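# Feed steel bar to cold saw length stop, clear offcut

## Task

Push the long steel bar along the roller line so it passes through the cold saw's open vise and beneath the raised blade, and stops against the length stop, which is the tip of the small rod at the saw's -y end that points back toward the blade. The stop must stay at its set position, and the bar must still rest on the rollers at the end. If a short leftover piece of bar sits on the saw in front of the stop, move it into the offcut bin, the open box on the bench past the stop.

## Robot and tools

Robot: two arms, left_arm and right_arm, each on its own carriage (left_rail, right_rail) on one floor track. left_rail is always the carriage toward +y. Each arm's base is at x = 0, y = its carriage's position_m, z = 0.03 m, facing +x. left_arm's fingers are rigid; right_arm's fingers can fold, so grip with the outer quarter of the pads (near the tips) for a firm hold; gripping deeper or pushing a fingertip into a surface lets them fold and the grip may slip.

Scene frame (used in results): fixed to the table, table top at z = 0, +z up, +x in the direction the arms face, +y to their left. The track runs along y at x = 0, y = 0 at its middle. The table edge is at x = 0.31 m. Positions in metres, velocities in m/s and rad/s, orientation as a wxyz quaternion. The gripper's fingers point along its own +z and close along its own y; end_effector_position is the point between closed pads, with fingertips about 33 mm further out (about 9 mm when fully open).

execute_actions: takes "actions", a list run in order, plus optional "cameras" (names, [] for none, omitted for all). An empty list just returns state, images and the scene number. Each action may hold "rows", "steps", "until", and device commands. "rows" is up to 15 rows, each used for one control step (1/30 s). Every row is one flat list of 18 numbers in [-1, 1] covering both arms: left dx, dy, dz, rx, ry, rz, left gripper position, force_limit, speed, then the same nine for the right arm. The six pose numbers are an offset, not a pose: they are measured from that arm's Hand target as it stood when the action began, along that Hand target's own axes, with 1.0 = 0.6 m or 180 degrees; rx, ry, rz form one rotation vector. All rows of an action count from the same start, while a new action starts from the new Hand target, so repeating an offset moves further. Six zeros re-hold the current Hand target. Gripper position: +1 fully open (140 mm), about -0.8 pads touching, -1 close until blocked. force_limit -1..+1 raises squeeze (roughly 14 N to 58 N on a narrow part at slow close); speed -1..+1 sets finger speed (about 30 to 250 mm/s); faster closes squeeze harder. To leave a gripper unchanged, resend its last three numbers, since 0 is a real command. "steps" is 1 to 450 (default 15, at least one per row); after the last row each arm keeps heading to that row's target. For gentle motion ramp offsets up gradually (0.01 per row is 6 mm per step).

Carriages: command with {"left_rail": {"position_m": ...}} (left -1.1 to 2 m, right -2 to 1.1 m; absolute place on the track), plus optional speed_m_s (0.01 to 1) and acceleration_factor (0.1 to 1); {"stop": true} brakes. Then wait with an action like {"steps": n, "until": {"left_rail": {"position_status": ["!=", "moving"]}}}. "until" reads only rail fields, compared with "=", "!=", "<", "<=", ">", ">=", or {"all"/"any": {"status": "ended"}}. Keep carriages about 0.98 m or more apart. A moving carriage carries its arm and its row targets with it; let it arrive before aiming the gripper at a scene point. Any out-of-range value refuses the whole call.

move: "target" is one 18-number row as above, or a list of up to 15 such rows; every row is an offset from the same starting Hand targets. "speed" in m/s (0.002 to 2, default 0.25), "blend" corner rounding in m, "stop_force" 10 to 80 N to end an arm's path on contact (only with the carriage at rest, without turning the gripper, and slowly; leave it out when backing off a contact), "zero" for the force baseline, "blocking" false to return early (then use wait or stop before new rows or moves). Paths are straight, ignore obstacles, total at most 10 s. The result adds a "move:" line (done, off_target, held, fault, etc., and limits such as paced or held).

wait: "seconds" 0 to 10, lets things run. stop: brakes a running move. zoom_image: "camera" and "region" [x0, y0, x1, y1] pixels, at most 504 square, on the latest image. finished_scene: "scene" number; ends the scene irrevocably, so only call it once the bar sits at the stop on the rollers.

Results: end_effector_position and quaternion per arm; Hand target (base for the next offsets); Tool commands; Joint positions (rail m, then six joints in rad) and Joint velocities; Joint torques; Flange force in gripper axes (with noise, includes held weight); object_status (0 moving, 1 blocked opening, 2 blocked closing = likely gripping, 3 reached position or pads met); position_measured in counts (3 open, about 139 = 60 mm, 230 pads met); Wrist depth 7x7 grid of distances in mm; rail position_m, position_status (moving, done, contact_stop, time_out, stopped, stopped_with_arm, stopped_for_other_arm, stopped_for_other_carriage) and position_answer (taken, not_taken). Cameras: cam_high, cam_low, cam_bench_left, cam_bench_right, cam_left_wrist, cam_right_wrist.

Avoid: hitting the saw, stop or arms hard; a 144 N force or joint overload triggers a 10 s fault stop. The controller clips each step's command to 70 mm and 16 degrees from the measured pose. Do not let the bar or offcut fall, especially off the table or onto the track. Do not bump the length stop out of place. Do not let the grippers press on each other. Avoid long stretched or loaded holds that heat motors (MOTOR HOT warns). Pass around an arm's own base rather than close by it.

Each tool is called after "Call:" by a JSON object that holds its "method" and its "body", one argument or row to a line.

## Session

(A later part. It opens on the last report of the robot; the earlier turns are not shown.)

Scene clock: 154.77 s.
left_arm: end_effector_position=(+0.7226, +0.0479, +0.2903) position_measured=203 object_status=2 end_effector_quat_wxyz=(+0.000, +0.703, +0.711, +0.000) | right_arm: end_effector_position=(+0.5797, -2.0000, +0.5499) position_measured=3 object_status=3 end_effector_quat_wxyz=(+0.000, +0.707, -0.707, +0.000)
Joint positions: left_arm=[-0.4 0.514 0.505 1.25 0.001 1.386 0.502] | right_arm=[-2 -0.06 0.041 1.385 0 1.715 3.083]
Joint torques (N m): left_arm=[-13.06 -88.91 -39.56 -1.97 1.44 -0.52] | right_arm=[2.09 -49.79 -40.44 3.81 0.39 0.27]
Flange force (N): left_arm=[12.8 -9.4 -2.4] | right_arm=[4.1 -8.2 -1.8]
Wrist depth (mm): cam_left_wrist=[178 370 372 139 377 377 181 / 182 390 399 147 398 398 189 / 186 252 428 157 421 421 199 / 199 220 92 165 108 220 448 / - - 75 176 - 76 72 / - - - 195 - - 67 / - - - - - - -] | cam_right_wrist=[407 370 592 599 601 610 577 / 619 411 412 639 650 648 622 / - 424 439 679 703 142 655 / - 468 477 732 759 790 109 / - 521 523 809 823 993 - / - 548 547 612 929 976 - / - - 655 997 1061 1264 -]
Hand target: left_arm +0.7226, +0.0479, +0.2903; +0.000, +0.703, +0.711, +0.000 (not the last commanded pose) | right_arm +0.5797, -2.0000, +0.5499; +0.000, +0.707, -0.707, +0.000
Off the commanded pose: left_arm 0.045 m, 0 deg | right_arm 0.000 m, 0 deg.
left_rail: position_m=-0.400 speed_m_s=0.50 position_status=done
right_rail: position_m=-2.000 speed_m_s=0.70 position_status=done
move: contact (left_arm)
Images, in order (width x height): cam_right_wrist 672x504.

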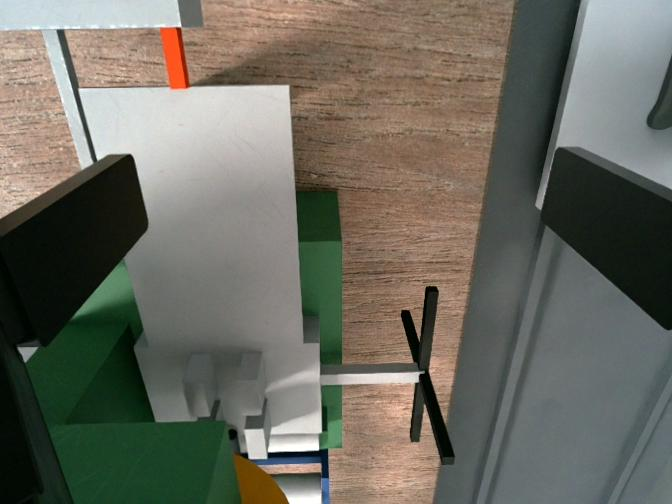

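Call:
{"method": "move", "body": {
  "target": [
    [0.01,0,-0.0078,0,0,0,-1,0,-1,0,0,0,0,0,0,1,-1,0],
    [0.01,0.025,-0.0078,0,0,0.0032,-1,0,-1,0,0,0,0,0,0,1,-1,0]
  ],
  "speed": 0.04,
  "cameras": ["cam_left_wrist","cam_right_wrist"]
}}

Call:
{"method": "zoom_image", "body": {
  "camera": "cam_right_wrist",
  "region": [160, 340, 300, 460]
}}

Scene clock: 167.87 s.
left_arm: end_effector_position=(+0.7375, +0.0541, +0.2950) position_measured=210 object_status=2 end_effector_quat_wxyz=(+0.000, +0.706, +0.708, +0.000) | right_arm: end_effector_position=(+0.5797, -2.0000, +0.5499) position_measured=3 object_status=3 end_effector_quat_wxyz=(+0.000, +0.707, -0.707, +0.000)
Joint positions: left_arm=[-0.4 0.512 0.53 1.202 0.001 1.409 0.51] | right_arm=[-2 -0.06 0.041 1.385 0 1.715 3.083]
Joint torques (N m): left_arm=[-20.74 -2.27 -6.28 -4.41 -16.49 -0.07] | right_arm=[2.24 -49.99 -40.43 3.7 0.41 0.28]
Flange force (N): left_arm=[-3.6 -52.2 -103.5] | right_arm=[4.3 -8.4 -1.9]
Wrist depth (mm): cam_left_wrist=[203 381 383 146 382 373 176 / 205 404 405 154 406 237 400 / 206 430 433 162 429 237 433 / 209 266 92 169 106 93 472 / - - 75 76 - 77 72 / - - - - - - 68 / - - - - - - -] | cam_right_wrist=[405 371 592 599 599 593 584 / 617 409 416 645 648 636 627 / - 425 437 683 699 141 655 / - 467 481 595 761 801 109 / - 519 525 604 812 - 886 / - 562 562 610 915 - - / - - 643 1006 1047 - -]
Hand target: left_arm +0.7376, +0.0541, +0.2950; +0.000, +0.706, +0.708, +0.000 | right_arm +0.5797, -2.0000, +0.5499; +0.000, +0.707, -0.707, +0.000
Off the commanded pose: left_arm 0.000 m, 0 deg | right_arm 0.000 m, 0 deg.
left_rail: position_m=-0.400 speed_m_s=0.50 position_status=done
right_rail: position_m=-2.000 speed_m_s=0.70 position_status=done
move: done
Images, in order (width x height): cam_left_wrist 672x504, cam_right_wrist 672x504.

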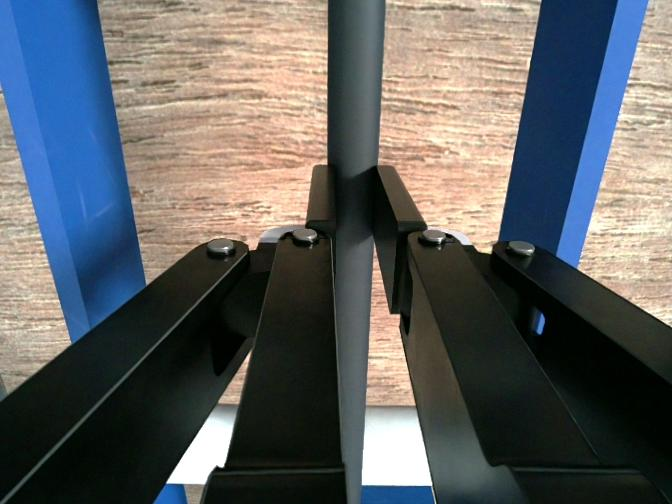

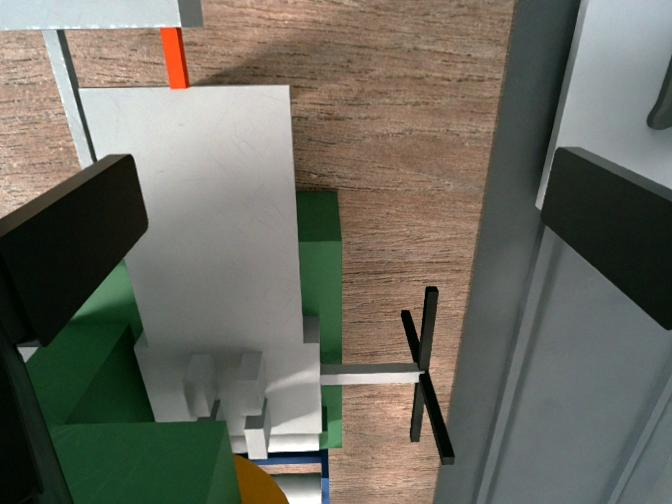

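Scaled by 3.600 from the camera's 672x504 image, which has a finer 960x720 frame.

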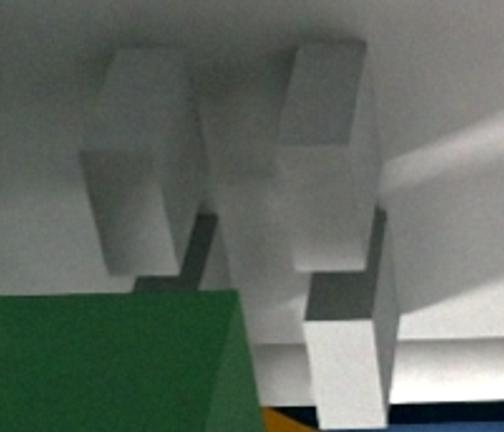

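Call:
{"method": "execute_actions", "body": {
  "actions": [
    {"rows":[[0,0,0,0,0,0,-0.26,0,0,0,0,0,0,0,0,1,-1,0]],"steps":15}
  ],
  "cameras": ["cam_left_wrist","cam_right_wrist","cam_high"]
}}

Call:
{"method": "zoom_image", "body": {
  "camera": "cam_high",
  "region": [60, 30, 160, 110]
}}

Scene clock: 176.43 s.
left_arm: end_effector_position=(+0.7376, +0.0541, +0.2950) position_measured=162 object_status=3 end_effector_quat_wxyz=(+0.000, +0.706, +0.708, +0.000) | right_arm: end_effector_position=(+0.5797, -2.0000, +0.5499) position_measured=3 object_status=3 end_effector_quat_wxyz=(+0.000, +0.707, -0.707, +0.000)
Joint positions: left_arm=[-0.4 0.512 0.53 1.202 0.001 1.409 0.51] | right_arm=[-2 -0.06 0.041 1.385 0 1.715 3.083]
Joint torques (N m): left_arm=[0.38 -92.67 -42.84 4.39 -0.17 -0.15] | right_arm=[2.67 -49.8 -40.42 3.68 0.36 0.29]
Flange force (N): left_arm=[-3.7 -5.7 -0.8] | right_arm=[5.1 -8.1 -1.8]
Wrist depth (mm): cam_left_wrist=[204 379 379 143 381 374 175 / 206 398 403 152 407 236 396 / 198 425 426 163 423 235 429 / 202 92 99 177 109 94 458 / - - 71 195 - 61 75 / - - - 214 - - - / - - - 252 - - -] | cam_right_wrist=[404 372 593 595 599 627 583 / 620 398 414 639 648 652 624 / - 133 442 691 697 142 655 / - 473 478 730 764 771 109 / - 537 525 809 829 - 893 / - 583 541 989 886 - - / - - 562 997 1047 - -]
Hand target: left_arm +0.7376, +0.0541, +0.2950; +0.000, +0.706, +0.708, +0.000 | right_arm +0.5797, -2.0000, +0.5499; +0.000, +0.707, -0.707, +0.000
Off the commanded pose: left_arm 0.000 m, 0 deg | right_arm 0.000 m, 0 deg.
left_rail: position_m=-0.400 speed_m_s=0.50 position_status=done
right_rail: position_m=-2.000 speed_m_s=0.70 position_status=done
Images, in order (width x height): cam_high 672x504, cam_left_wrist 672x504, cam_right_wrist 672x504.

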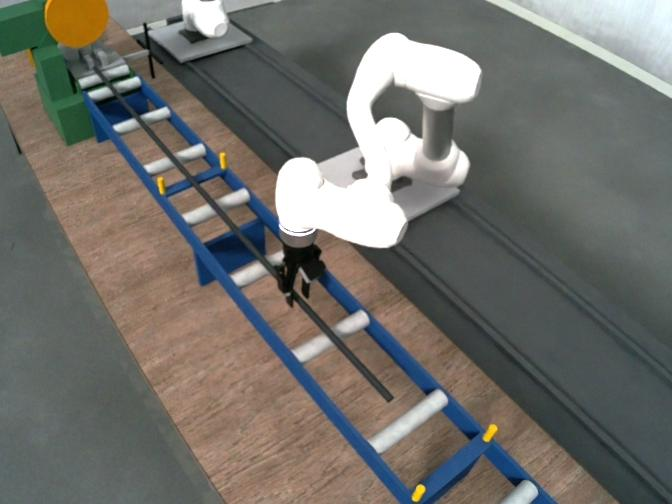

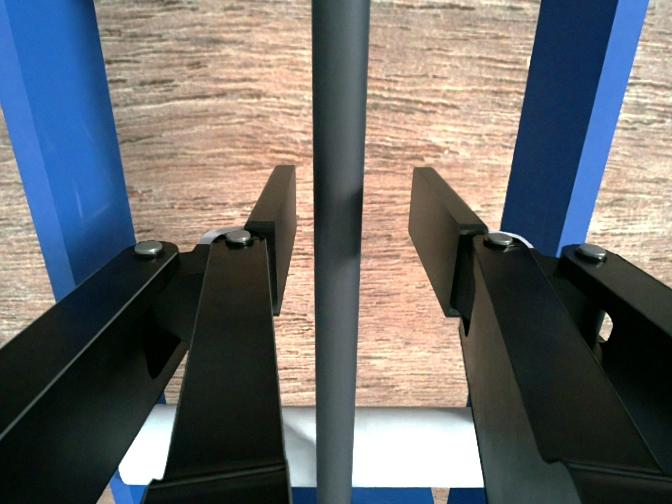

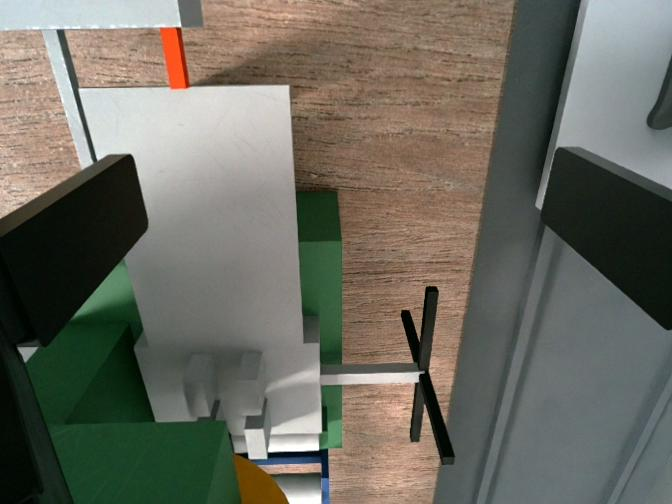

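Scaled by 5.040 from the camera's 672x504 image, which has a finer 960x720 frame.

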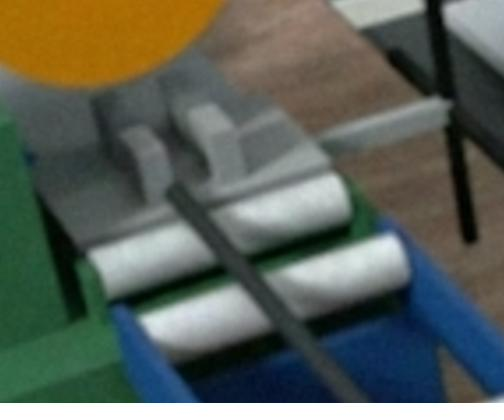

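Call:
{"method": "zoom_image", "body": {
  "camera": "cam_left_wrist",
  "region": [280, 0, 400, 160]
}}

Call:
{"method": "zoom_image", "body": {
  "camera": "cam_left_wrist",
  "region": [280, 344, 400, 504]
}}

Call:
{"method": "zoom_image", "body": {
  "camera": "cam_right_wrist",
  "region": [180, 380, 300, 470]
}}

Scaled by 3.150 from the camera's 672x504 image, which has a finer 960x720 frame.

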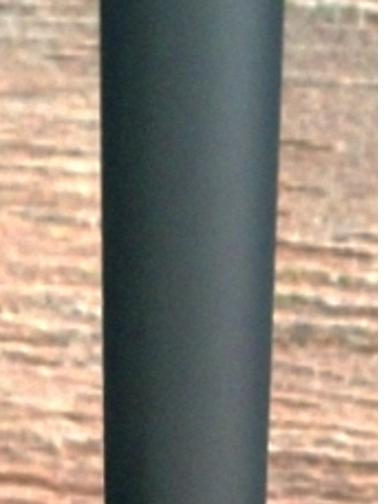

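Scaled by 3.150 from the camera's 672x504 image, which has a finer 960x720 frame.

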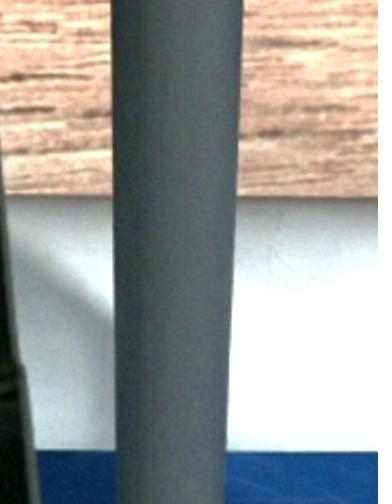

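Scaled by 4.200 from the camera's 672x504 image, which has a finer 960x720 frame.

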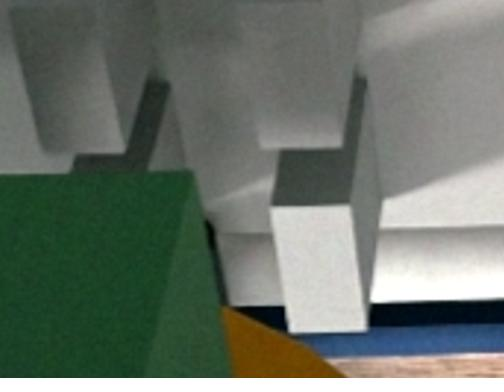

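Call:
{"method": "move", "body": {
  "target": [0,-0.01,0.02,0,0,-0.0029,-0.26,0,0,0,0,0,0,0,0,1,-1,0],
  "speed": 0.08,
  "cameras": ["cam_left_wrist"]
}}

Call:
{"method": "execute_actions", "body": {
  "actions": [
    {"rows":[[0,0,0,0,0,0,-1,1,-1,0,0,0,0,0,0,1,-1,0]],"steps":50}
  ],
  "cameras": ["cam_left_wrist"]
}}

Call:
{"method": "zoom_image", "body": {
  "camera": "cam_left_wrist",
  "region": [300, 344, 420, 504]
}}

Scene clock: 202.23 s.
left_arm: end_effector_position=(+0.7316, +0.0541, +0.2830) position_measured=162 object_status=3 end_effector_quat_wxyz=(+0.000, +0.703, +0.711, +0.000) | right_arm: end_effector_position=(+0.5797, -2.0000, +0.5499) position_measured=3 object_status=3 end_effector_quat_wxyz=(+0.000, +0.707, -0.707, +0.000)
Joint positions: left_arm=[-0.4 0.515 0.525 1.232 0.001 1.384 0.504] | right_arm=[-2 -0.06 0.041 1.385 0 1.715 3.083]
Joint torques (N m): left_arm=[0.25 -92.22 -43.22 4.35 -0.19 -0.14] | right_arm=[2.41 -49.77 -40.41 3.76 0.43 0.24]
Flange force (N): left_arm=[-4.0 -6.5 -0.4] | right_arm=[4.6 -8.2 -1.9]
Wrist depth (mm): cam_left_wrist=[195 370 371 133 370 366 167 / 196 387 395 141 394 382 185 / 188 411 416 151 414 247 194 / 189 92 99 164 109 97 447 / - - 71 179 - 61 75 / - - - 198 - - - / - - - 241 - - -] | cam_right_wrist=[404 373 592 596 599 576 578 / 622 414 412 639 646 639 625 / - 126 - 681 699 683 654 / - 469 479 761 756 774 109 / - 527 516 815 823 - 876 / - 567 550 598 907 952 - / - 328 422 1006 1015 1066 -]
Hand target: left_arm +0.7316, +0.0541, +0.2830; +0.000, +0.703, +0.711, +0.000 | right_arm +0.5797, -2.0000, +0.5499; +0.000, +0.707, -0.707, +0.000
Off the commanded pose: left_arm 0.000 m, 0 deg | right_arm 0.000 m, 0 deg.
left_rail: position_m=-0.400 speed_m_s=0.50 position_status=done
right_rail: position_m=-2.000 speed_m_s=0.70 position_status=done
move: done
Images, in order (width x height): cam_left_wrist 672x504.

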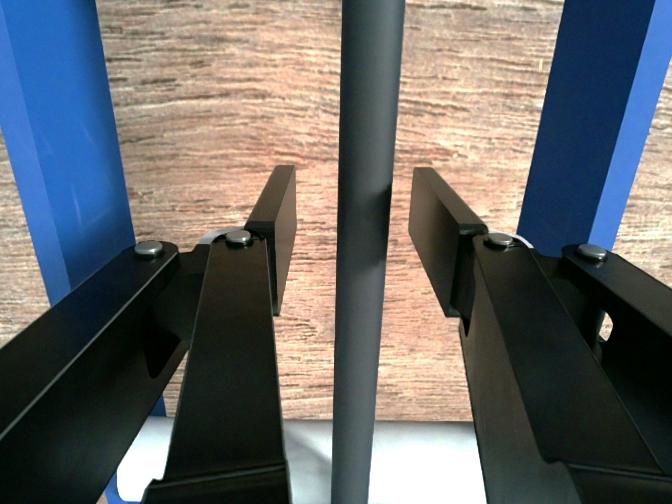

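Scene clock: 204.10 s.
left_arm: end_effector_position=(+0.7316, +0.0541, +0.2830) position_measured=204 object_status=2 end_effector_quat_wxyz=(+0.000, +0.703, +0.711, +0.000) | right_arm: end_effector_position=(+0.5797, -2.0000, +0.5499) position_measured=3 object_status=3 end_effector_quat_wxyz=(+0.000, +0.707, -0.707, +0.000)
Joint positions: left_arm=[-0.4 0.515 0.525 1.232 0.001 1.384 0.504] | right_arm=[-2 -0.06 0.041 1.385 0 1.715 3.083]
Joint torques (N m): left_arm=[1.06 -84.73 -37.05 4.56 0.27 -0.42] | right_arm=[2.33 -50.01 -40.57 3.7 0.41 0.27]
Flange force (N): left_arm=[-2.9 -3.5 -10.3] | right_arm=[4.6 -8.2 -1.6]
Wrist depth (mm): cam_left_wrist=[194 368 368 132 368 364 167 / 195 386 393 140 392 382 185 / 188 414 421 149 415 247 194 / 195 240 92 157 106 95 450 / - - 75 170 - 77 72 / - - - 190 - - - / - - - - - - -] | cam_right_wrist=[403 371 596 593 601 614 578 / 614 641 415 641 637 652 624 / - 432 439 685 701 141 655 / - 144 478 761 766 - 109 / - - 526 803 820 - - / - - 550 606 890 - - / 345 332 562 1006 1042 1042 -]
Hand target: left_arm +0.7316, +0.0541, +0.2830; +0.000, +0.703, +0.711, +0.000 | right_arm +0.5797, -2.0000, +0.5499; +0.000, +0.707, -0.707, +0.000
Off the commanded pose: left_arm 0.000 m, 0 deg | right_arm 0.000 m, 0 deg.
left_rail: position_m=-0.400 speed_m_s=0.50 position_status=done
right_rail: position_m=-2.000 speed_m_s=0.70 position_status=done
Images, in order (width x height): cam_left_wrist 672x504.

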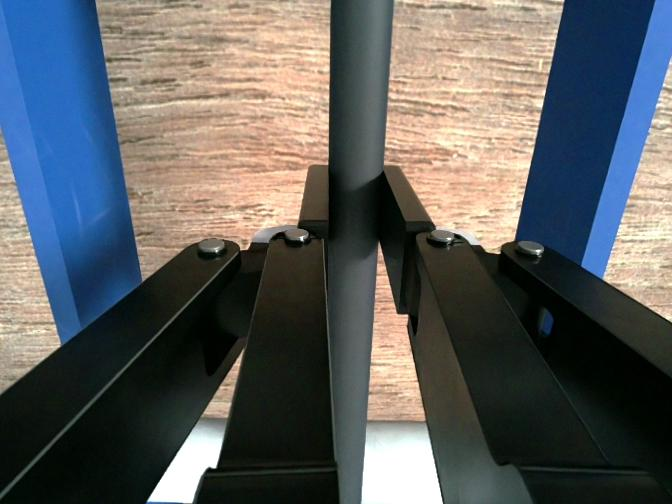

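Scaled by 3.150 from the camera's 672x504 image, which has a finer 960x720 frame.

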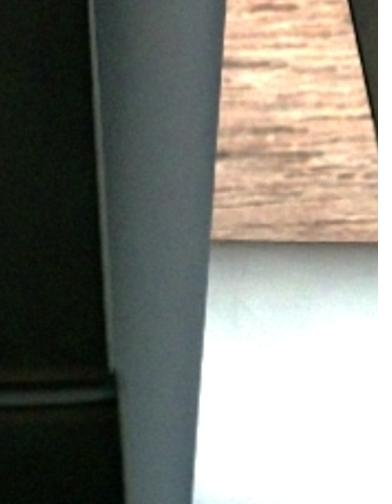

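Call:
{"method": "move", "body": {
  "target": [
    [0,0,-0.0125,0,0,0,-1,1,-1,0,0,0,0,0,0,1,-1,0],
    [0,0.0317,-0.0125,0,0,0.004,-1,1,-1,0,0,0,0,0,0,1,-1,0]
  ],
  "speed": 0.04,
  "cameras": ["cam_left_wrist","cam_right_wrist"]
}}

Call:
{"method": "zoom_image", "body": {
  "camera": "cam_right_wrist",
  "region": [180, 380, 300, 470]
}}

Call:
{"method": "zoom_image", "body": {
  "camera": "cam_left_wrist",
  "region": [300, 344, 420, 504]
}}

Scene clock: 210.93 s.
left_arm: end_effector_position=(+0.7506, +0.0543, +0.2905) position_measured=204 object_status=2 end_effector_quat_wxyz=(+0.000, +0.708, +0.707, +0.000) | right_arm: end_effector_position=(+0.5797, -2.0000, +0.5499) position_measured=3 object_status=3 end_effector_quat_wxyz=(+0.000, +0.707, -0.707, +0.000)
Joint positions: left_arm=[-0.4 0.505 0.551 1.178 0.001 1.412 0.506] | right_arm=[-2 -0.06 0.041 1.385 0 1.715 3.083]
Joint torques (N m): left_arm=[-0.1 -119.33 -58.65 4.18 -0.25 -0.42] | right_arm=[2.45 -49.9 -40.35 3.71 0.4 0.29]
Flange force (N): left_arm=[-3.4 -6.6 27.8] | right_arm=[4.8 -8.5 -2.0]
Wrist depth (mm): cam_left_wrist=[227 373 372 132 375 208 367 / 227 401 401 140 399 195 397 / 228 427 426 149 423 208 429 / 218 451 92 157 107 192 464 / - - 75 170 - 76 72 / - - - 190 - - 67 / - - - - - - -] | cam_right_wrist=[404 380 592 599 596 593 576 / 617 407 415 641 650 652 627 / - 422 440 683 697 141 654 / - 468 464 742 756 - 109 / - - - 798 835 863 - / 484 487 552 609 918 956 - / 341 332 547 1010 1066 1193 -]
Hand target: left_arm +0.7506, +0.0543, +0.2905; +0.000, +0.708, +0.707, +0.000 | right_arm +0.5797, -2.0000, +0.5499; +0.000, +0.707, -0.707, +0.000
Off the commanded pose: left_arm 0.000 m, 0 deg | right_arm 0.000 m, 0 deg.
left_rail: position_m=-0.400 speed_m_s=0.50 position_status=done
right_rail: position_m=-2.000 speed_m_s=0.70 position_status=done
move: done
Images, in order (width x height): cam_left_wrist 672x504, cam_right_wrist 672x504.

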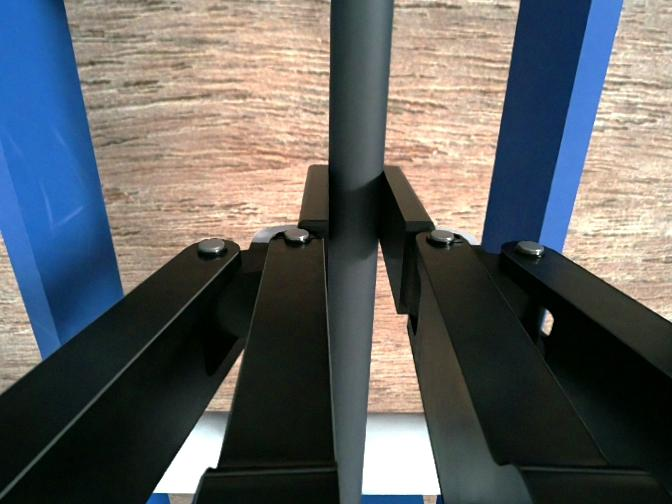

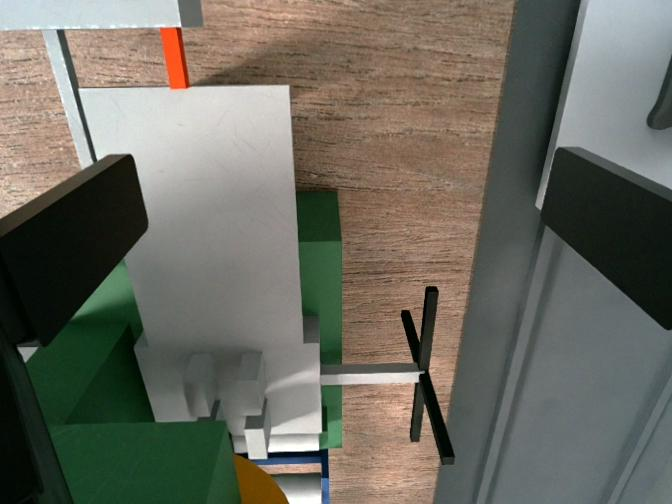

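Scaled by 4.200 from the camera's 672x504 image, which has a finer 960x720 frame.

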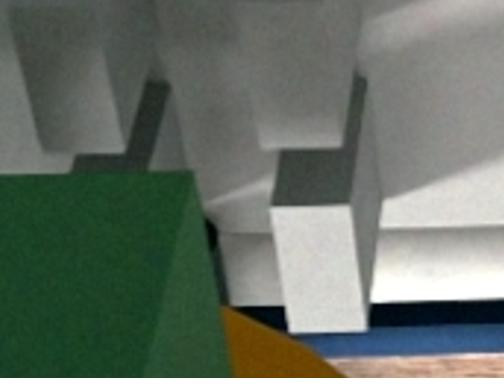

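Scaled by 3.150 from the camera's 672x504 image, which has a finer 960x720 frame.

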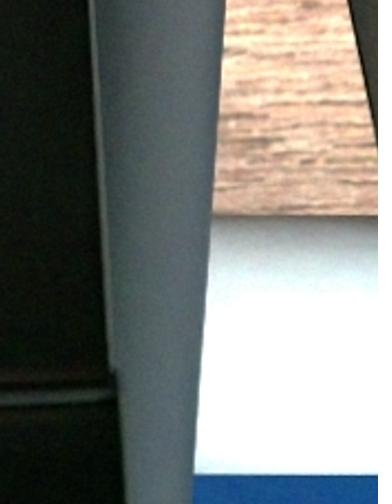

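Call:
{"method": "execute_actions", "body": {
  "actions": [
    {"rows":[[0,0,0.002,0,0,0,-1,1,-1,0,0,0,0,0,0,1,-1,0],[0,0,0.004,0,0,0,-1,1,-1,0,0,0,0,0,0,1,-1,0],[0,0,0.006,0,0,0,-1,1,-1,0,0,0,0,0,0,1,-1,0],[0,0,0.008,0,0,0,-1,1,-1,0,0,0,0,0,0,1,-1,0],[0,0,0.0096,0,0,0,-1,1,-1,0,0,0,0,0,0,1,-1,0],[0,0,0.0112,0,0,0,-1,1,-1,0,0,0,0,0,0,1,-1,0]],"steps":16},
    {"rows":[[0,0,0,0,0,0,-0.26,1,0.5,0,0,0,0,0,0,1,-1,0]],"steps":14},
    {"rows":[[0,0,-0.02,0,0,0,-0.26,1,0.5,0,0,0,0,0,0,1,-1,0],[0,0,-0.04,0,0,0,-0.26,1,0.5,0,0,0,0,0,0,1,-1,0],[0,0,-0.06,0,0,0,-0.26,1,0.5,0,0,0,0,0,0,1,-1,0],[0,0,-0.08,0,0,0,-0.26,1,0.5,0,0,0,0,0,0,1,-1,0],[0,0,-0.1,0,0,0,-0.26,1,0.5,0,0,0,0,0,0,1,-1,0],[0,0,-0.12,0,0,0,-0.26,1,0.5,0,0,0,0,0,0,1,-1,0]],"steps":14}
  ],
  "cameras": ["cam_left_wrist"]
}}

Call:
{"method": "execute_actions", "body": {
  "actions": [
    {"left_rail":{"position_m":-0.5,"speed_m_s":0.4},"steps":1}
  ],
  "cameras": []
}}

Call:
{"method": "move", "body": {
  "target": [-0.7568,0,0,0,0,0,-0.26,1,0.5,0,0,0,0,0,0,1,-1,0],
  "speed": 0.4,
  "cameras": ["cam_left_wrist","cam_high"]
}}

Scene clock: 226.80 s.
left_arm: end_effector_position=(+0.7506, +0.0542, +0.3558) position_measured=162 object_status=3 end_effector_quat_wxyz=(+0.000, +0.708, +0.707, +0.000) | right_arm: end_effector_position=(+0.5797, -2.0000, +0.5499) position_measured=3 object_status=3 end_effector_quat_wxyz=(+0.000, +0.707, -0.707, +0.000)
Joint positions: left_arm=[-0.4 0.505 0.539 1.08 0.001 1.523 0.506] | right_arm=[-2 -0.06 0.041 1.385 0 1.715 3.083]
Joint torques (N m): left_arm=[0.55 -94.72 -44.54 4.4 0.05 -0.14] | right_arm=[2.07 -50.05 -40.15 3.73 0.37 0.27]
Flange force (N): left_arm=[-5.4 -7.7 2.1] | right_arm=[4.0 -9.0 -2.4]
Flange force at the end of the 1st action (N): left_arm=[-4.9 -8.0 29.1] | right_arm=[4.5 -9.2 -2.1]
Flange force at the end of the 2nd action (N): left_arm=[-3.3 -5.4 -0.6] | right_arm=[4.7 -8.7 -2.1]
Wrist depth (mm): cam_left_wrist=[226 429 436 423 435 265 437 / 241 451 459 453 457 446 468 / 487 315 490 229 317 494 495 / 519 92 99 523 109 97 525 / - - 71 560 - 62 75 / - - - 309 - - - / - - - 494 - - -] | cam_right_wrist=[404 586 593 595 603 604 581 / 617 407 418 637 641 634 622 / - 134 441 685 695 141 657 / - 466 494 749 766 - 109 / - 539 528 818 820 - - / - - 547 609 900 1028 - / 330 - 580 1010 1052 - -]
Hand target: left_arm +0.7506, +0.0542, +0.3558; +0.000, +0.708, +0.707, +0.000 | right_arm +0.5797, -2.0000, +0.5499; +0.000, +0.707, -0.707, +0.000
Off the commanded pose: left_arm 0.000 m, 0 deg | right_arm 0.000 m, 0 deg.
left_rail: position_m=-0.400 speed_m_s=0.50 position_status=done
right_rail: position_m=-2.000 speed_m_s=0.70 position_status=done
Images, in order (width x height): cam_left_wrist 672x504.

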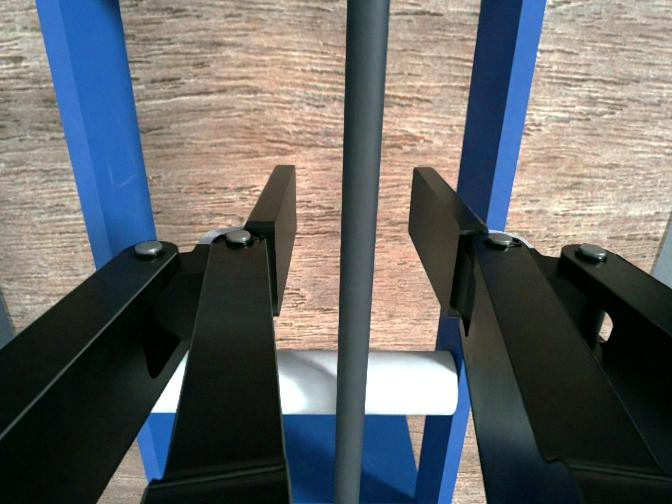

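Scene clock: 227.90 s.
left_arm: end_effector_position=(+0.7506, -0.0458, +0.3557) position_measured=162 object_status=3 end_effector_quat_wxyz=(+0.000, +0.708, +0.707, +0.000) | right_arm: end_effector_position=(+0.5797, -2.0000, +0.5499) position_measured=3 object_status=3 end_effector_quat_wxyz=(+0.000, +0.707, -0.707, +0.000)
Joint positions: left_arm=[-0.5 0.505 0.539 1.079 0.001 1.523 0.506] | right_arm=[-2 -0.06 0.041 1.385 0 1.715 3.083]
Joint torques (N m): left_arm=[0.19 -94.33 -43.46 4.42 -0.19 -0.1] | right_arm=[2.37 -49.99 -40.51 3.71 0.36 0.3]
Flange force (N): left_arm=[-3.7 -5.8 0.2] | right_arm=[4.6 -8.3 -1.8]
Wrist depth (mm): cam_left_wrist=[227 431 433 425 435 263 440 / 242 448 465 449 459 451 468 / 491 314 491 227 318 487 498 / 526 94 99 268 117 97 528 / - - 71 276 - 61 75 / - - - 447 - - - / - - - 677 - - -] | cam_right_wrist=[406 372 589 595 595 583 581 / 615 410 419 645 648 657 622 / - 418 444 681 695 142 657 / - 472 478 723 766 - 109 / - 527 521 873 829 - - / - 544 522 607 907 890 - / - 335 650 1006 1042 1057 -]
Hand target: left_arm +0.7506, -0.0458, +0.3558; +0.000, +0.708, +0.707, +0.000 | right_arm +0.5797, -2.0000, +0.5499; +0.000, +0.707, -0.707, +0.000
Tool commands: left_gripper/position=-0.26 left_gripper/force_limit=+1.0 left_gripper/speed=+0.5 right_gripper/position=+1.0 right_gripper/force_limit=-1.0 right_gripper/speed=+0.0
Off the commanded pose: left_arm 0.000 m, 0 deg | right_arm 0.000 m, 0 deg.
left_rail: position_m=-0.500 speed_m_s=0.40 position_status=done
right_rail: position_m=-2.000 speed_m_s=0.70 position_status=done
No camera images: "cameras" was empty.

Scene clock: 229.60 s.
left_arm: end_effector_position=(+0.7499, -0.4999, +0.3554) position_measured=162 object_status=3 end_effector_quat_wxyz=(+0.000, +0.708, +0.707, +0.000) | right_arm: end_effector_position=(+0.5797, -2.0000, +0.5499) position_measured=3 object_status=3 end_effector_quat_wxyz=(+0.000, +0.707, -0.707, +0.000)
Joint positions: left_arm=[-0.5 -0.046 0.322 1.397 0.001 1.422 -0.045] | right_arm=[-2 -0.06 0.041 1.385 0 1.715 3.083]
Joint torques (N m): left_arm=[0.71 -74.86 -42.99 4.39 -0.22 0.15] | right_arm=[2 -49.85 -40.51 3.67 0.38 0.27]
Flange force (N): left_arm=[-1.4 -2.9 -0.2] | right_arm=[3.9 -8.1 -1.7]
Wrist depth (mm): cam_left_wrist=[218 215 214 207 215 226 436 / 241 449 464 455 457 455 465 / 493 314 488 227 321 491 499 / 520 92 99 270 117 97 531 / - - 71 568 - 61 75 / - - - 349 - - - / - - - 332 - - -] | cam_right_wrist=[403 371 592 595 598 620 576 / 619 412 420 643 645 629 625 / - 422 439 683 699 141 654 / - 467 480 754 761 832 109 / - 495 528 838 835 835 - / - 548 559 598 929 893 - / - - 567 1010 1071 - -]
Hand target: left_arm +0.7499, -0.4999, +0.3554; +0.000, +0.708, +0.707, +0.000 | right_arm +0.5797, -2.0000, +0.5499; +0.000, +0.707, -0.707, +0.000
Off the commanded pose: left_arm 0.000 m, 0 deg | right_arm 0.000 m, 0 deg.
left_rail: position_m=-0.500 speed_m_s=0.40 position_status=done
right_rail: position_m=-2.000 speed_m_s=0.70 position_status=done
move: done
Images, in order (width x height): cam_high 672x504, cam_left_wrist 672x504.

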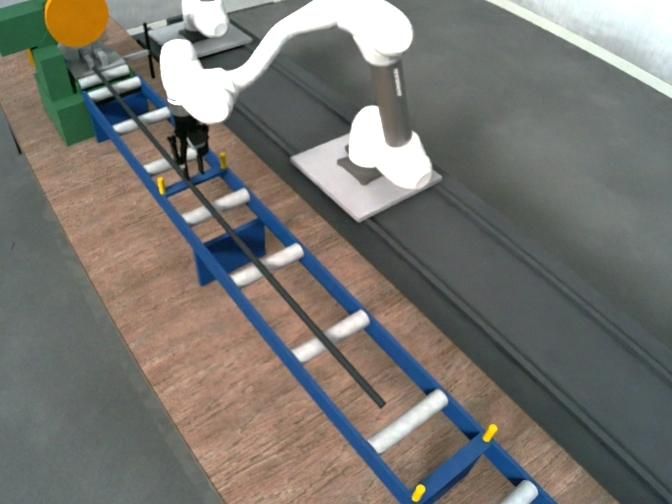

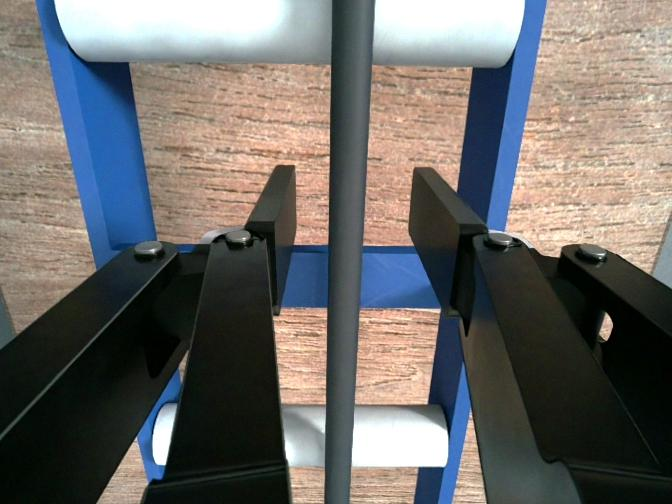

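Call:
{"method": "execute_actions", "body": {
  "actions": [],
  "cameras": ["cam_left_wrist","cam_right_wrist"]
}}

Call:
{"method": "zoom_image", "body": {
  "camera": "cam_right_wrist",
  "region": [180, 380, 300, 470]
}}

Call:
{"method": "zoom_image", "body": {
  "camera": "cam_left_wrist",
  "region": [20, 0, 560, 120]
}}

Scene clock: 238.37 s.
left_arm: end_effector_position=(+0.7499, -0.4998, +0.3554) position_measured=162 object_status=3 end_effector_quat_wxyz=(+0.000, +0.708, +0.707, +0.000) | right_arm: end_effector_position=(+0.5797, -2.0000, +0.5499) position_measured=3 object_status=3 end_effector_quat_wxyz=(+0.000, +0.707, -0.707, +0.000)
Joint positions: left_arm=[-0.5 -0.046 0.322 1.397 0.001 1.422 -0.045] | right_arm=[-2 -0.06 0.041 1.385 0 1.715 3.083]
Joint velocities: within noise
Joint torques (N m): left_arm=[0.28 -73.92 -42.93 4.39 -0.16 -0.13] | right_arm=[2.36 -49.9 -40.52 3.72 0.34 0.25]
Flange force (N): left_arm=[-0.4 -4.1 -0.6] | right_arm=[4.5 -8.2 -1.8]
Wrist depth (mm): cam_left_wrist=[218 214 215 207 215 226 435 / 240 449 462 450 455 455 467 / 485 314 486 228 320 488 499 / 524 92 99 256 117 97 528 / - - 71 576 - 61 75 / - - - 349 - - - / - - - 334 - - -] | cam_right_wrist=[404 372 590 596 601 610 580 / 614 409 414 639 645 648 622 / - 136 - 681 697 141 655 / - 467 477 744 761 - 109 / - 548 523 795 832 - - / - 589 548 606 937 - - / - - 573 1019 1028 1102 -]
Hand target: left_arm +0.7499, -0.4998, +0.3554; +0.000, +0.708, +0.707, +0.000 | right_arm +0.5797, -2.0000, +0.5499; +0.000, +0.707, -0.707, +0.000
Tool commands: left_gripper/position=-0.26 left_gripper/force_limit=+1.0 left_gripper/speed=+0.5 right_gripper/position=+1.0 right_gripper/force_limit=-1.0 right_gripper/speed=+0.0
Off the commanded pose: left_arm 0.000 m, 0 deg | right_arm 0.000 m, 0 deg.
left_rail: position_m=-0.500 speed_m_s=0.40 position_status=done
right_rail: position_m=-2.000 speed_m_s=0.70 position_status=done
Images, in order (width x height): cam_left_wrist 672x504, cam_right_wrist 672x504.

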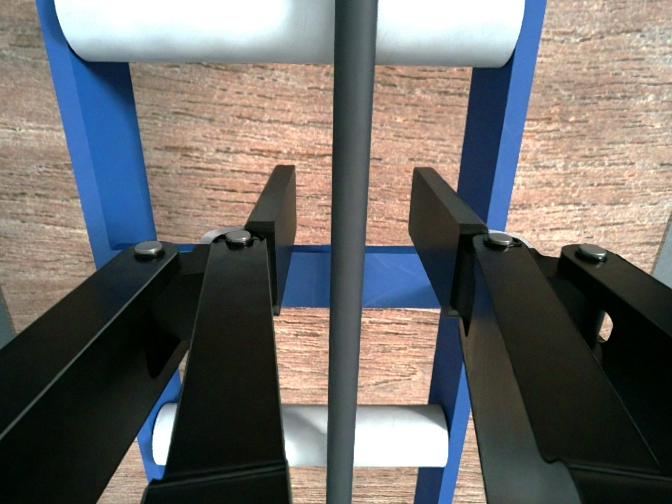

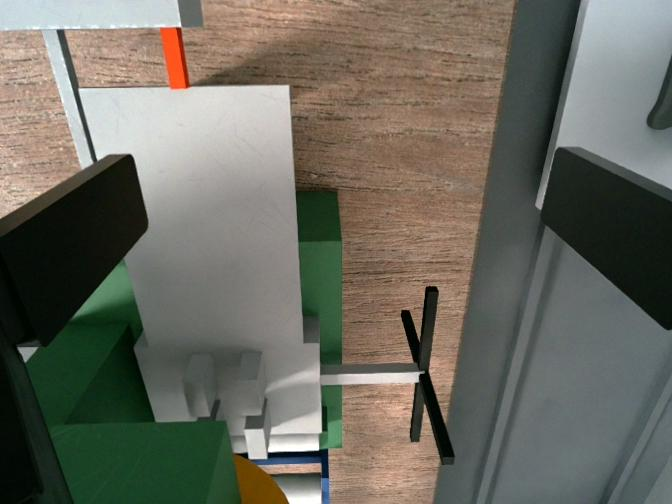

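Scaled by 4.200 from the camera's 672x504 image, which has a finer 960x720 frame.

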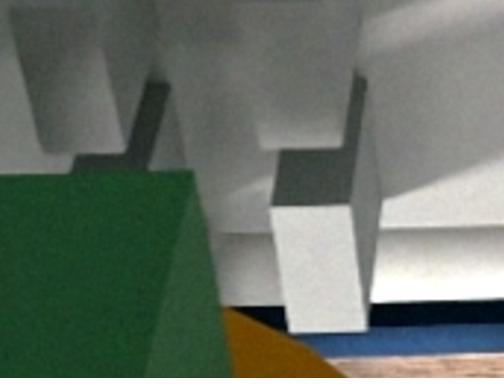

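Region (20, 0, 560, 120) is 540x120 pixels. A region can be at most 504 by 504 pixels.

Call:
{"method": "move", "body": {
  "target": [
    [0,0,0.1157,0,0,0,-0.26,1,0.5,0,0,0,0,0,0,1,-1,0],
    [0,-0.0307,0.1157,0,0,0,-0.26,1,0.5,0,0,0,0,0,0,1,-1,0]
  ],
  "speed": [0.15,0.025],
  "cameras": ["cam_left_wrist"]
}}

Call:
{"method": "execute_actions", "body": {
  "actions": [
    {"rows":[[0,0,0,0,0,0,-1,1,-1,0,0,0,0,0,0,1,-1,0]],"steps":50}
  ],
  "cameras": ["cam_left_wrist","cam_right_wrist","cam_high"]
}}

Call:
{"method": "zoom_image", "body": {
  "camera": "cam_right_wrist",
  "region": [180, 380, 300, 470]
}}

Scene clock: 263.77 s.
left_arm: end_effector_position=(+0.7316, -0.4998, +0.2860) position_measured=162 object_status=3 end_effector_quat_wxyz=(+0.000, +0.708, +0.707, +0.000) | right_arm: end_effector_position=(+0.5797, -2.0000, +0.5499) position_measured=3 object_status=3 end_effector_quat_wxyz=(+0.000, +0.707, -0.707, +0.000)
Joint positions: left_arm=[-0.5 -0.047 0.317 1.532 0.001 1.293 -0.046] | right_arm=[-2 -0.06 0.041 1.385 0 1.715 3.083]
Joint torques (N m): left_arm=[0.37 -76.47 -40.93 4.19 1.22 -0.16] | right_arm=[2.45 -50.44 -40.39 3.69 0.41 0.27]
Flange force (N): left_arm=[-0.3 2.5 1.7] | right_arm=[4.7 -9.3 -2.1]
Wrist depth (mm): cam_left_wrist=[154 154 154 151 148 154 159 / 188 389 393 391 391 388 184 / 188 417 420 162 157 248 192 / 192 92 99 439 133 97 453 / - - 71 208 184 61 75 / - - - 220 - - - / - - - 278 - - -] | cam_right_wrist=[405 370 593 592 604 604 578 / 615 408 418 645 645 655 620 / - 134 448 681 703 679 655 / - 467 479 732 764 - 109 / - - 526 818 818 851 - / - 576 544 603 937 - - / - - 630 1010 1033 - -]
Hand target: left_arm +0.7315, -0.4998, +0.2860; +0.000, +0.708, +0.707, +0.000 | right_arm +0.5797, -2.0000, +0.5499; +0.000, +0.707, -0.707, +0.000
Off the commanded pose: left_arm 0.000 m, 0 deg | right_arm 0.000 m, 0 deg.
left_rail: position_m=-0.500 speed_m_s=0.40 position_status=done
right_rail: position_m=-2.000 speed_m_s=0.70 position_status=done
move: done
Images, in order (width x height): cam_left_wrist 672x504.

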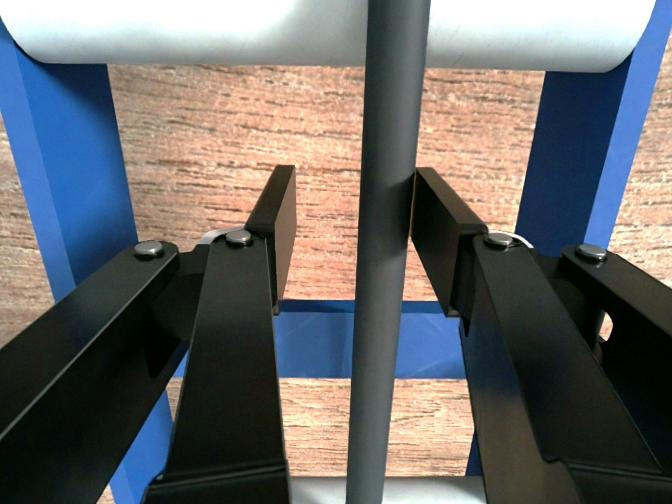

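Scene clock: 265.63 s.
left_arm: end_effector_position=(+0.7315, -0.4998, +0.2860) position_measured=204 object_status=2 end_effector_quat_wxyz=(+0.000, +0.708, +0.707, +0.000) | right_arm: end_effector_position=(+0.5797, -2.0000, +0.5499) position_measured=3 object_status=3 end_effector_quat_wxyz=(+0.000, +0.707, -0.707, +0.000)
Joint positions: left_arm=[-0.5 -0.047 0.317 1.532 0.001 1.293 -0.046] | right_arm=[-2 -0.06 0.041 1.385 0 1.715 3.083]
Joint torques (N m): left_arm=[0.56 -64.2 -39.9 4.18 -3.14 -0.55] | right_arm=[2.28 -49.76 -40.39 3.73 0.43 0.32]
Flange force (N): left_arm=[-0.1 -11.1 -11.4] | right_arm=[4.6 -8.1 -1.8]
Wrist depth (mm): cam_left_wrist=[154 154 154 137 154 154 159 / 197 388 402 142 399 387 183 / 188 417 426 152 422 248 193 / 199 239 92 160 107 96 451 / - - 75 172 - 76 72 / - - - 191 - - 67 / - - - - - - -] | cam_right_wrist=[402 370 590 590 598 612 580 / 620 410 412 639 648 641 627 / - 423 441 687 701 141 659 / - 470 480 739 756 - 109 / - 520 570 798 818 - - / - 558 550 604 900 - - / - 316 620 1010 1042 - -]
Hand target: left_arm +0.7315, -0.4998, +0.2860; +0.000, +0.708, +0.707, +0.000 | right_arm +0.5797, -2.0000, +0.5499; +0.000, +0.707, -0.707, +0.000
Off the commanded pose: left_arm 0.000 m, 0 deg | right_arm 0.000 m, 0 deg.
left_rail: position_m=-0.500 speed_m_s=0.40 position_status=done
right_rail: position_m=-2.000 speed_m_s=0.70 position_status=done
Images, in order (width x height): cam_high 672x504, cam_left_wrist 672x504, cam_right_wrist 672x504.

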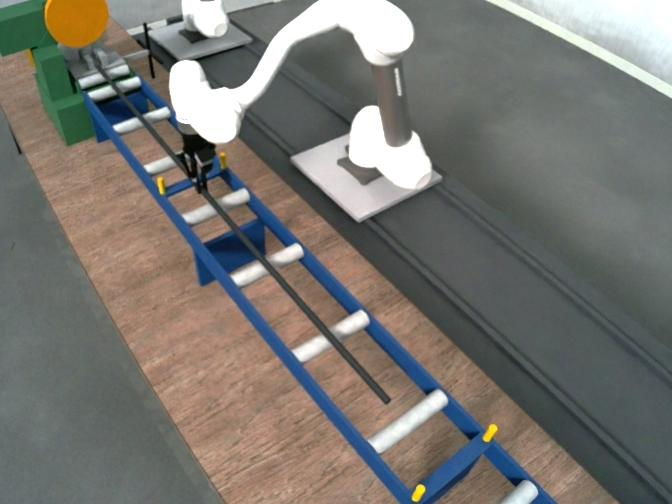

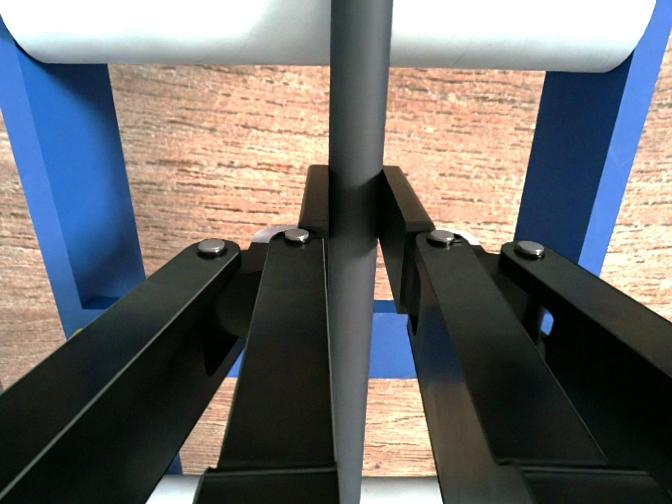

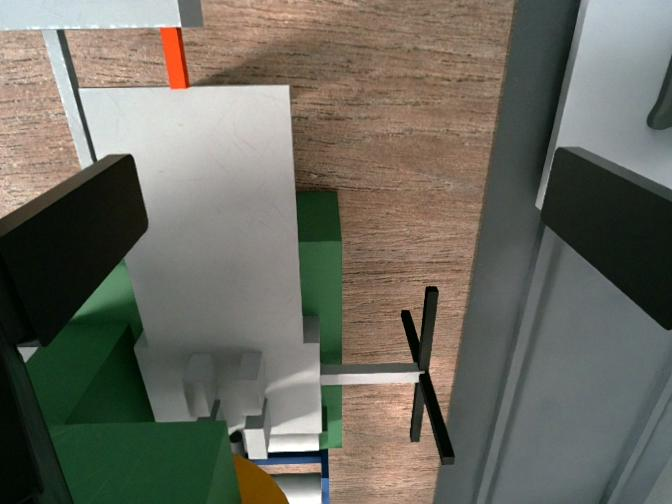

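Scaled by 4.200 from the camera's 672x504 image, which has a finer 960x720 frame.

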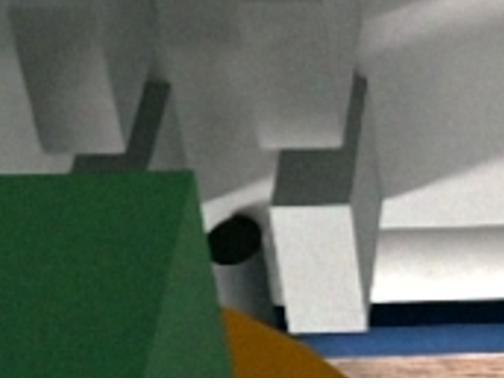

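Call:
{"method": "move", "body": {
  "target": [-0.1333,0,0,0,0,0,-1,1,-1,0,0,0,0,0,0,1,-1,0],
  "speed": 0.07,
  "stop_force": 20,
  "cameras": ["cam_right_wrist"]
}}

Scene clock: 272.07 s.
left_arm: end_effector_position=(+0.7314, -0.5797, +0.2859) position_measured=204 object_status=2 end_effector_quat_wxyz=(+0.000, +0.708, +0.707, +0.000) | right_arm: end_effector_position=(+0.5797, -2.0000, +0.5499) position_measured=3 object_status=3 end_effector_quat_wxyz=(+0.000, +0.707, -0.707, +0.000)
Joint positions: left_arm=[-0.5 -0.156 0.323 1.523 0.001 1.295 -0.155] | right_arm=[-2 -0.06 0.041 1.385 0 1.715 3.083]
Joint torques (N m): left_arm=[-4.25 -60.15 -37.47 1.84 -3.76 -0.47] | right_arm=[2.37 -50.26 -40.27 3.73 0.42 0.23]
Flange force (N): left_arm=[7.9 -11.8 -17.7] | right_arm=[4.5 -9.2 -2.3]
Wrist depth (mm): cam_left_wrist=[197 372 375 134 377 370 174 / 187 390 398 143 398 387 183 / 177 179 179 152 178 180 177 / 195 187 92 160 106 94 191 / - - 75 172 - 76 72 / - - - 191 - - 67 / - - - - - - -] | cam_right_wrist=[405 371 590 596 596 614 580 / 615 412 412 645 641 643 625 / - 424 - 695 695 681 655 / - 468 479 754 771 - 109 / - - 523 792 820 - - / - 574 558 606 886 - - / - 319 609 1015 993 - -]
Hand target: left_arm +0.7314, -0.5797, +0.2859; +0.000, +0.708, +0.707, +0.000 | right_arm +0.5797, -2.0000, +0.5499; +0.000, +0.707, -0.707, +0.000
Off the commanded pose: left_arm 0.000 m, 0 deg | right_arm 0.000 m, 0 deg.
left_rail: position_m=-0.500 speed_m_s=0.40 position_status=done
right_rail: position_m=-2.000 speed_m_s=0.70 position_status=done
move: done
Images, in order (width x height): cam_right_wrist 672x504.

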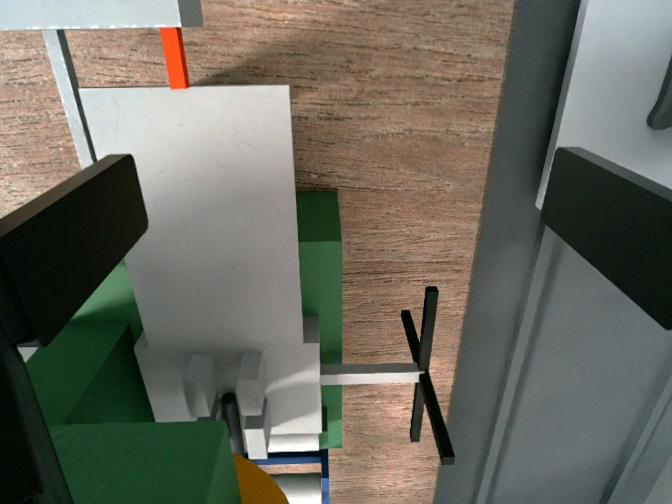

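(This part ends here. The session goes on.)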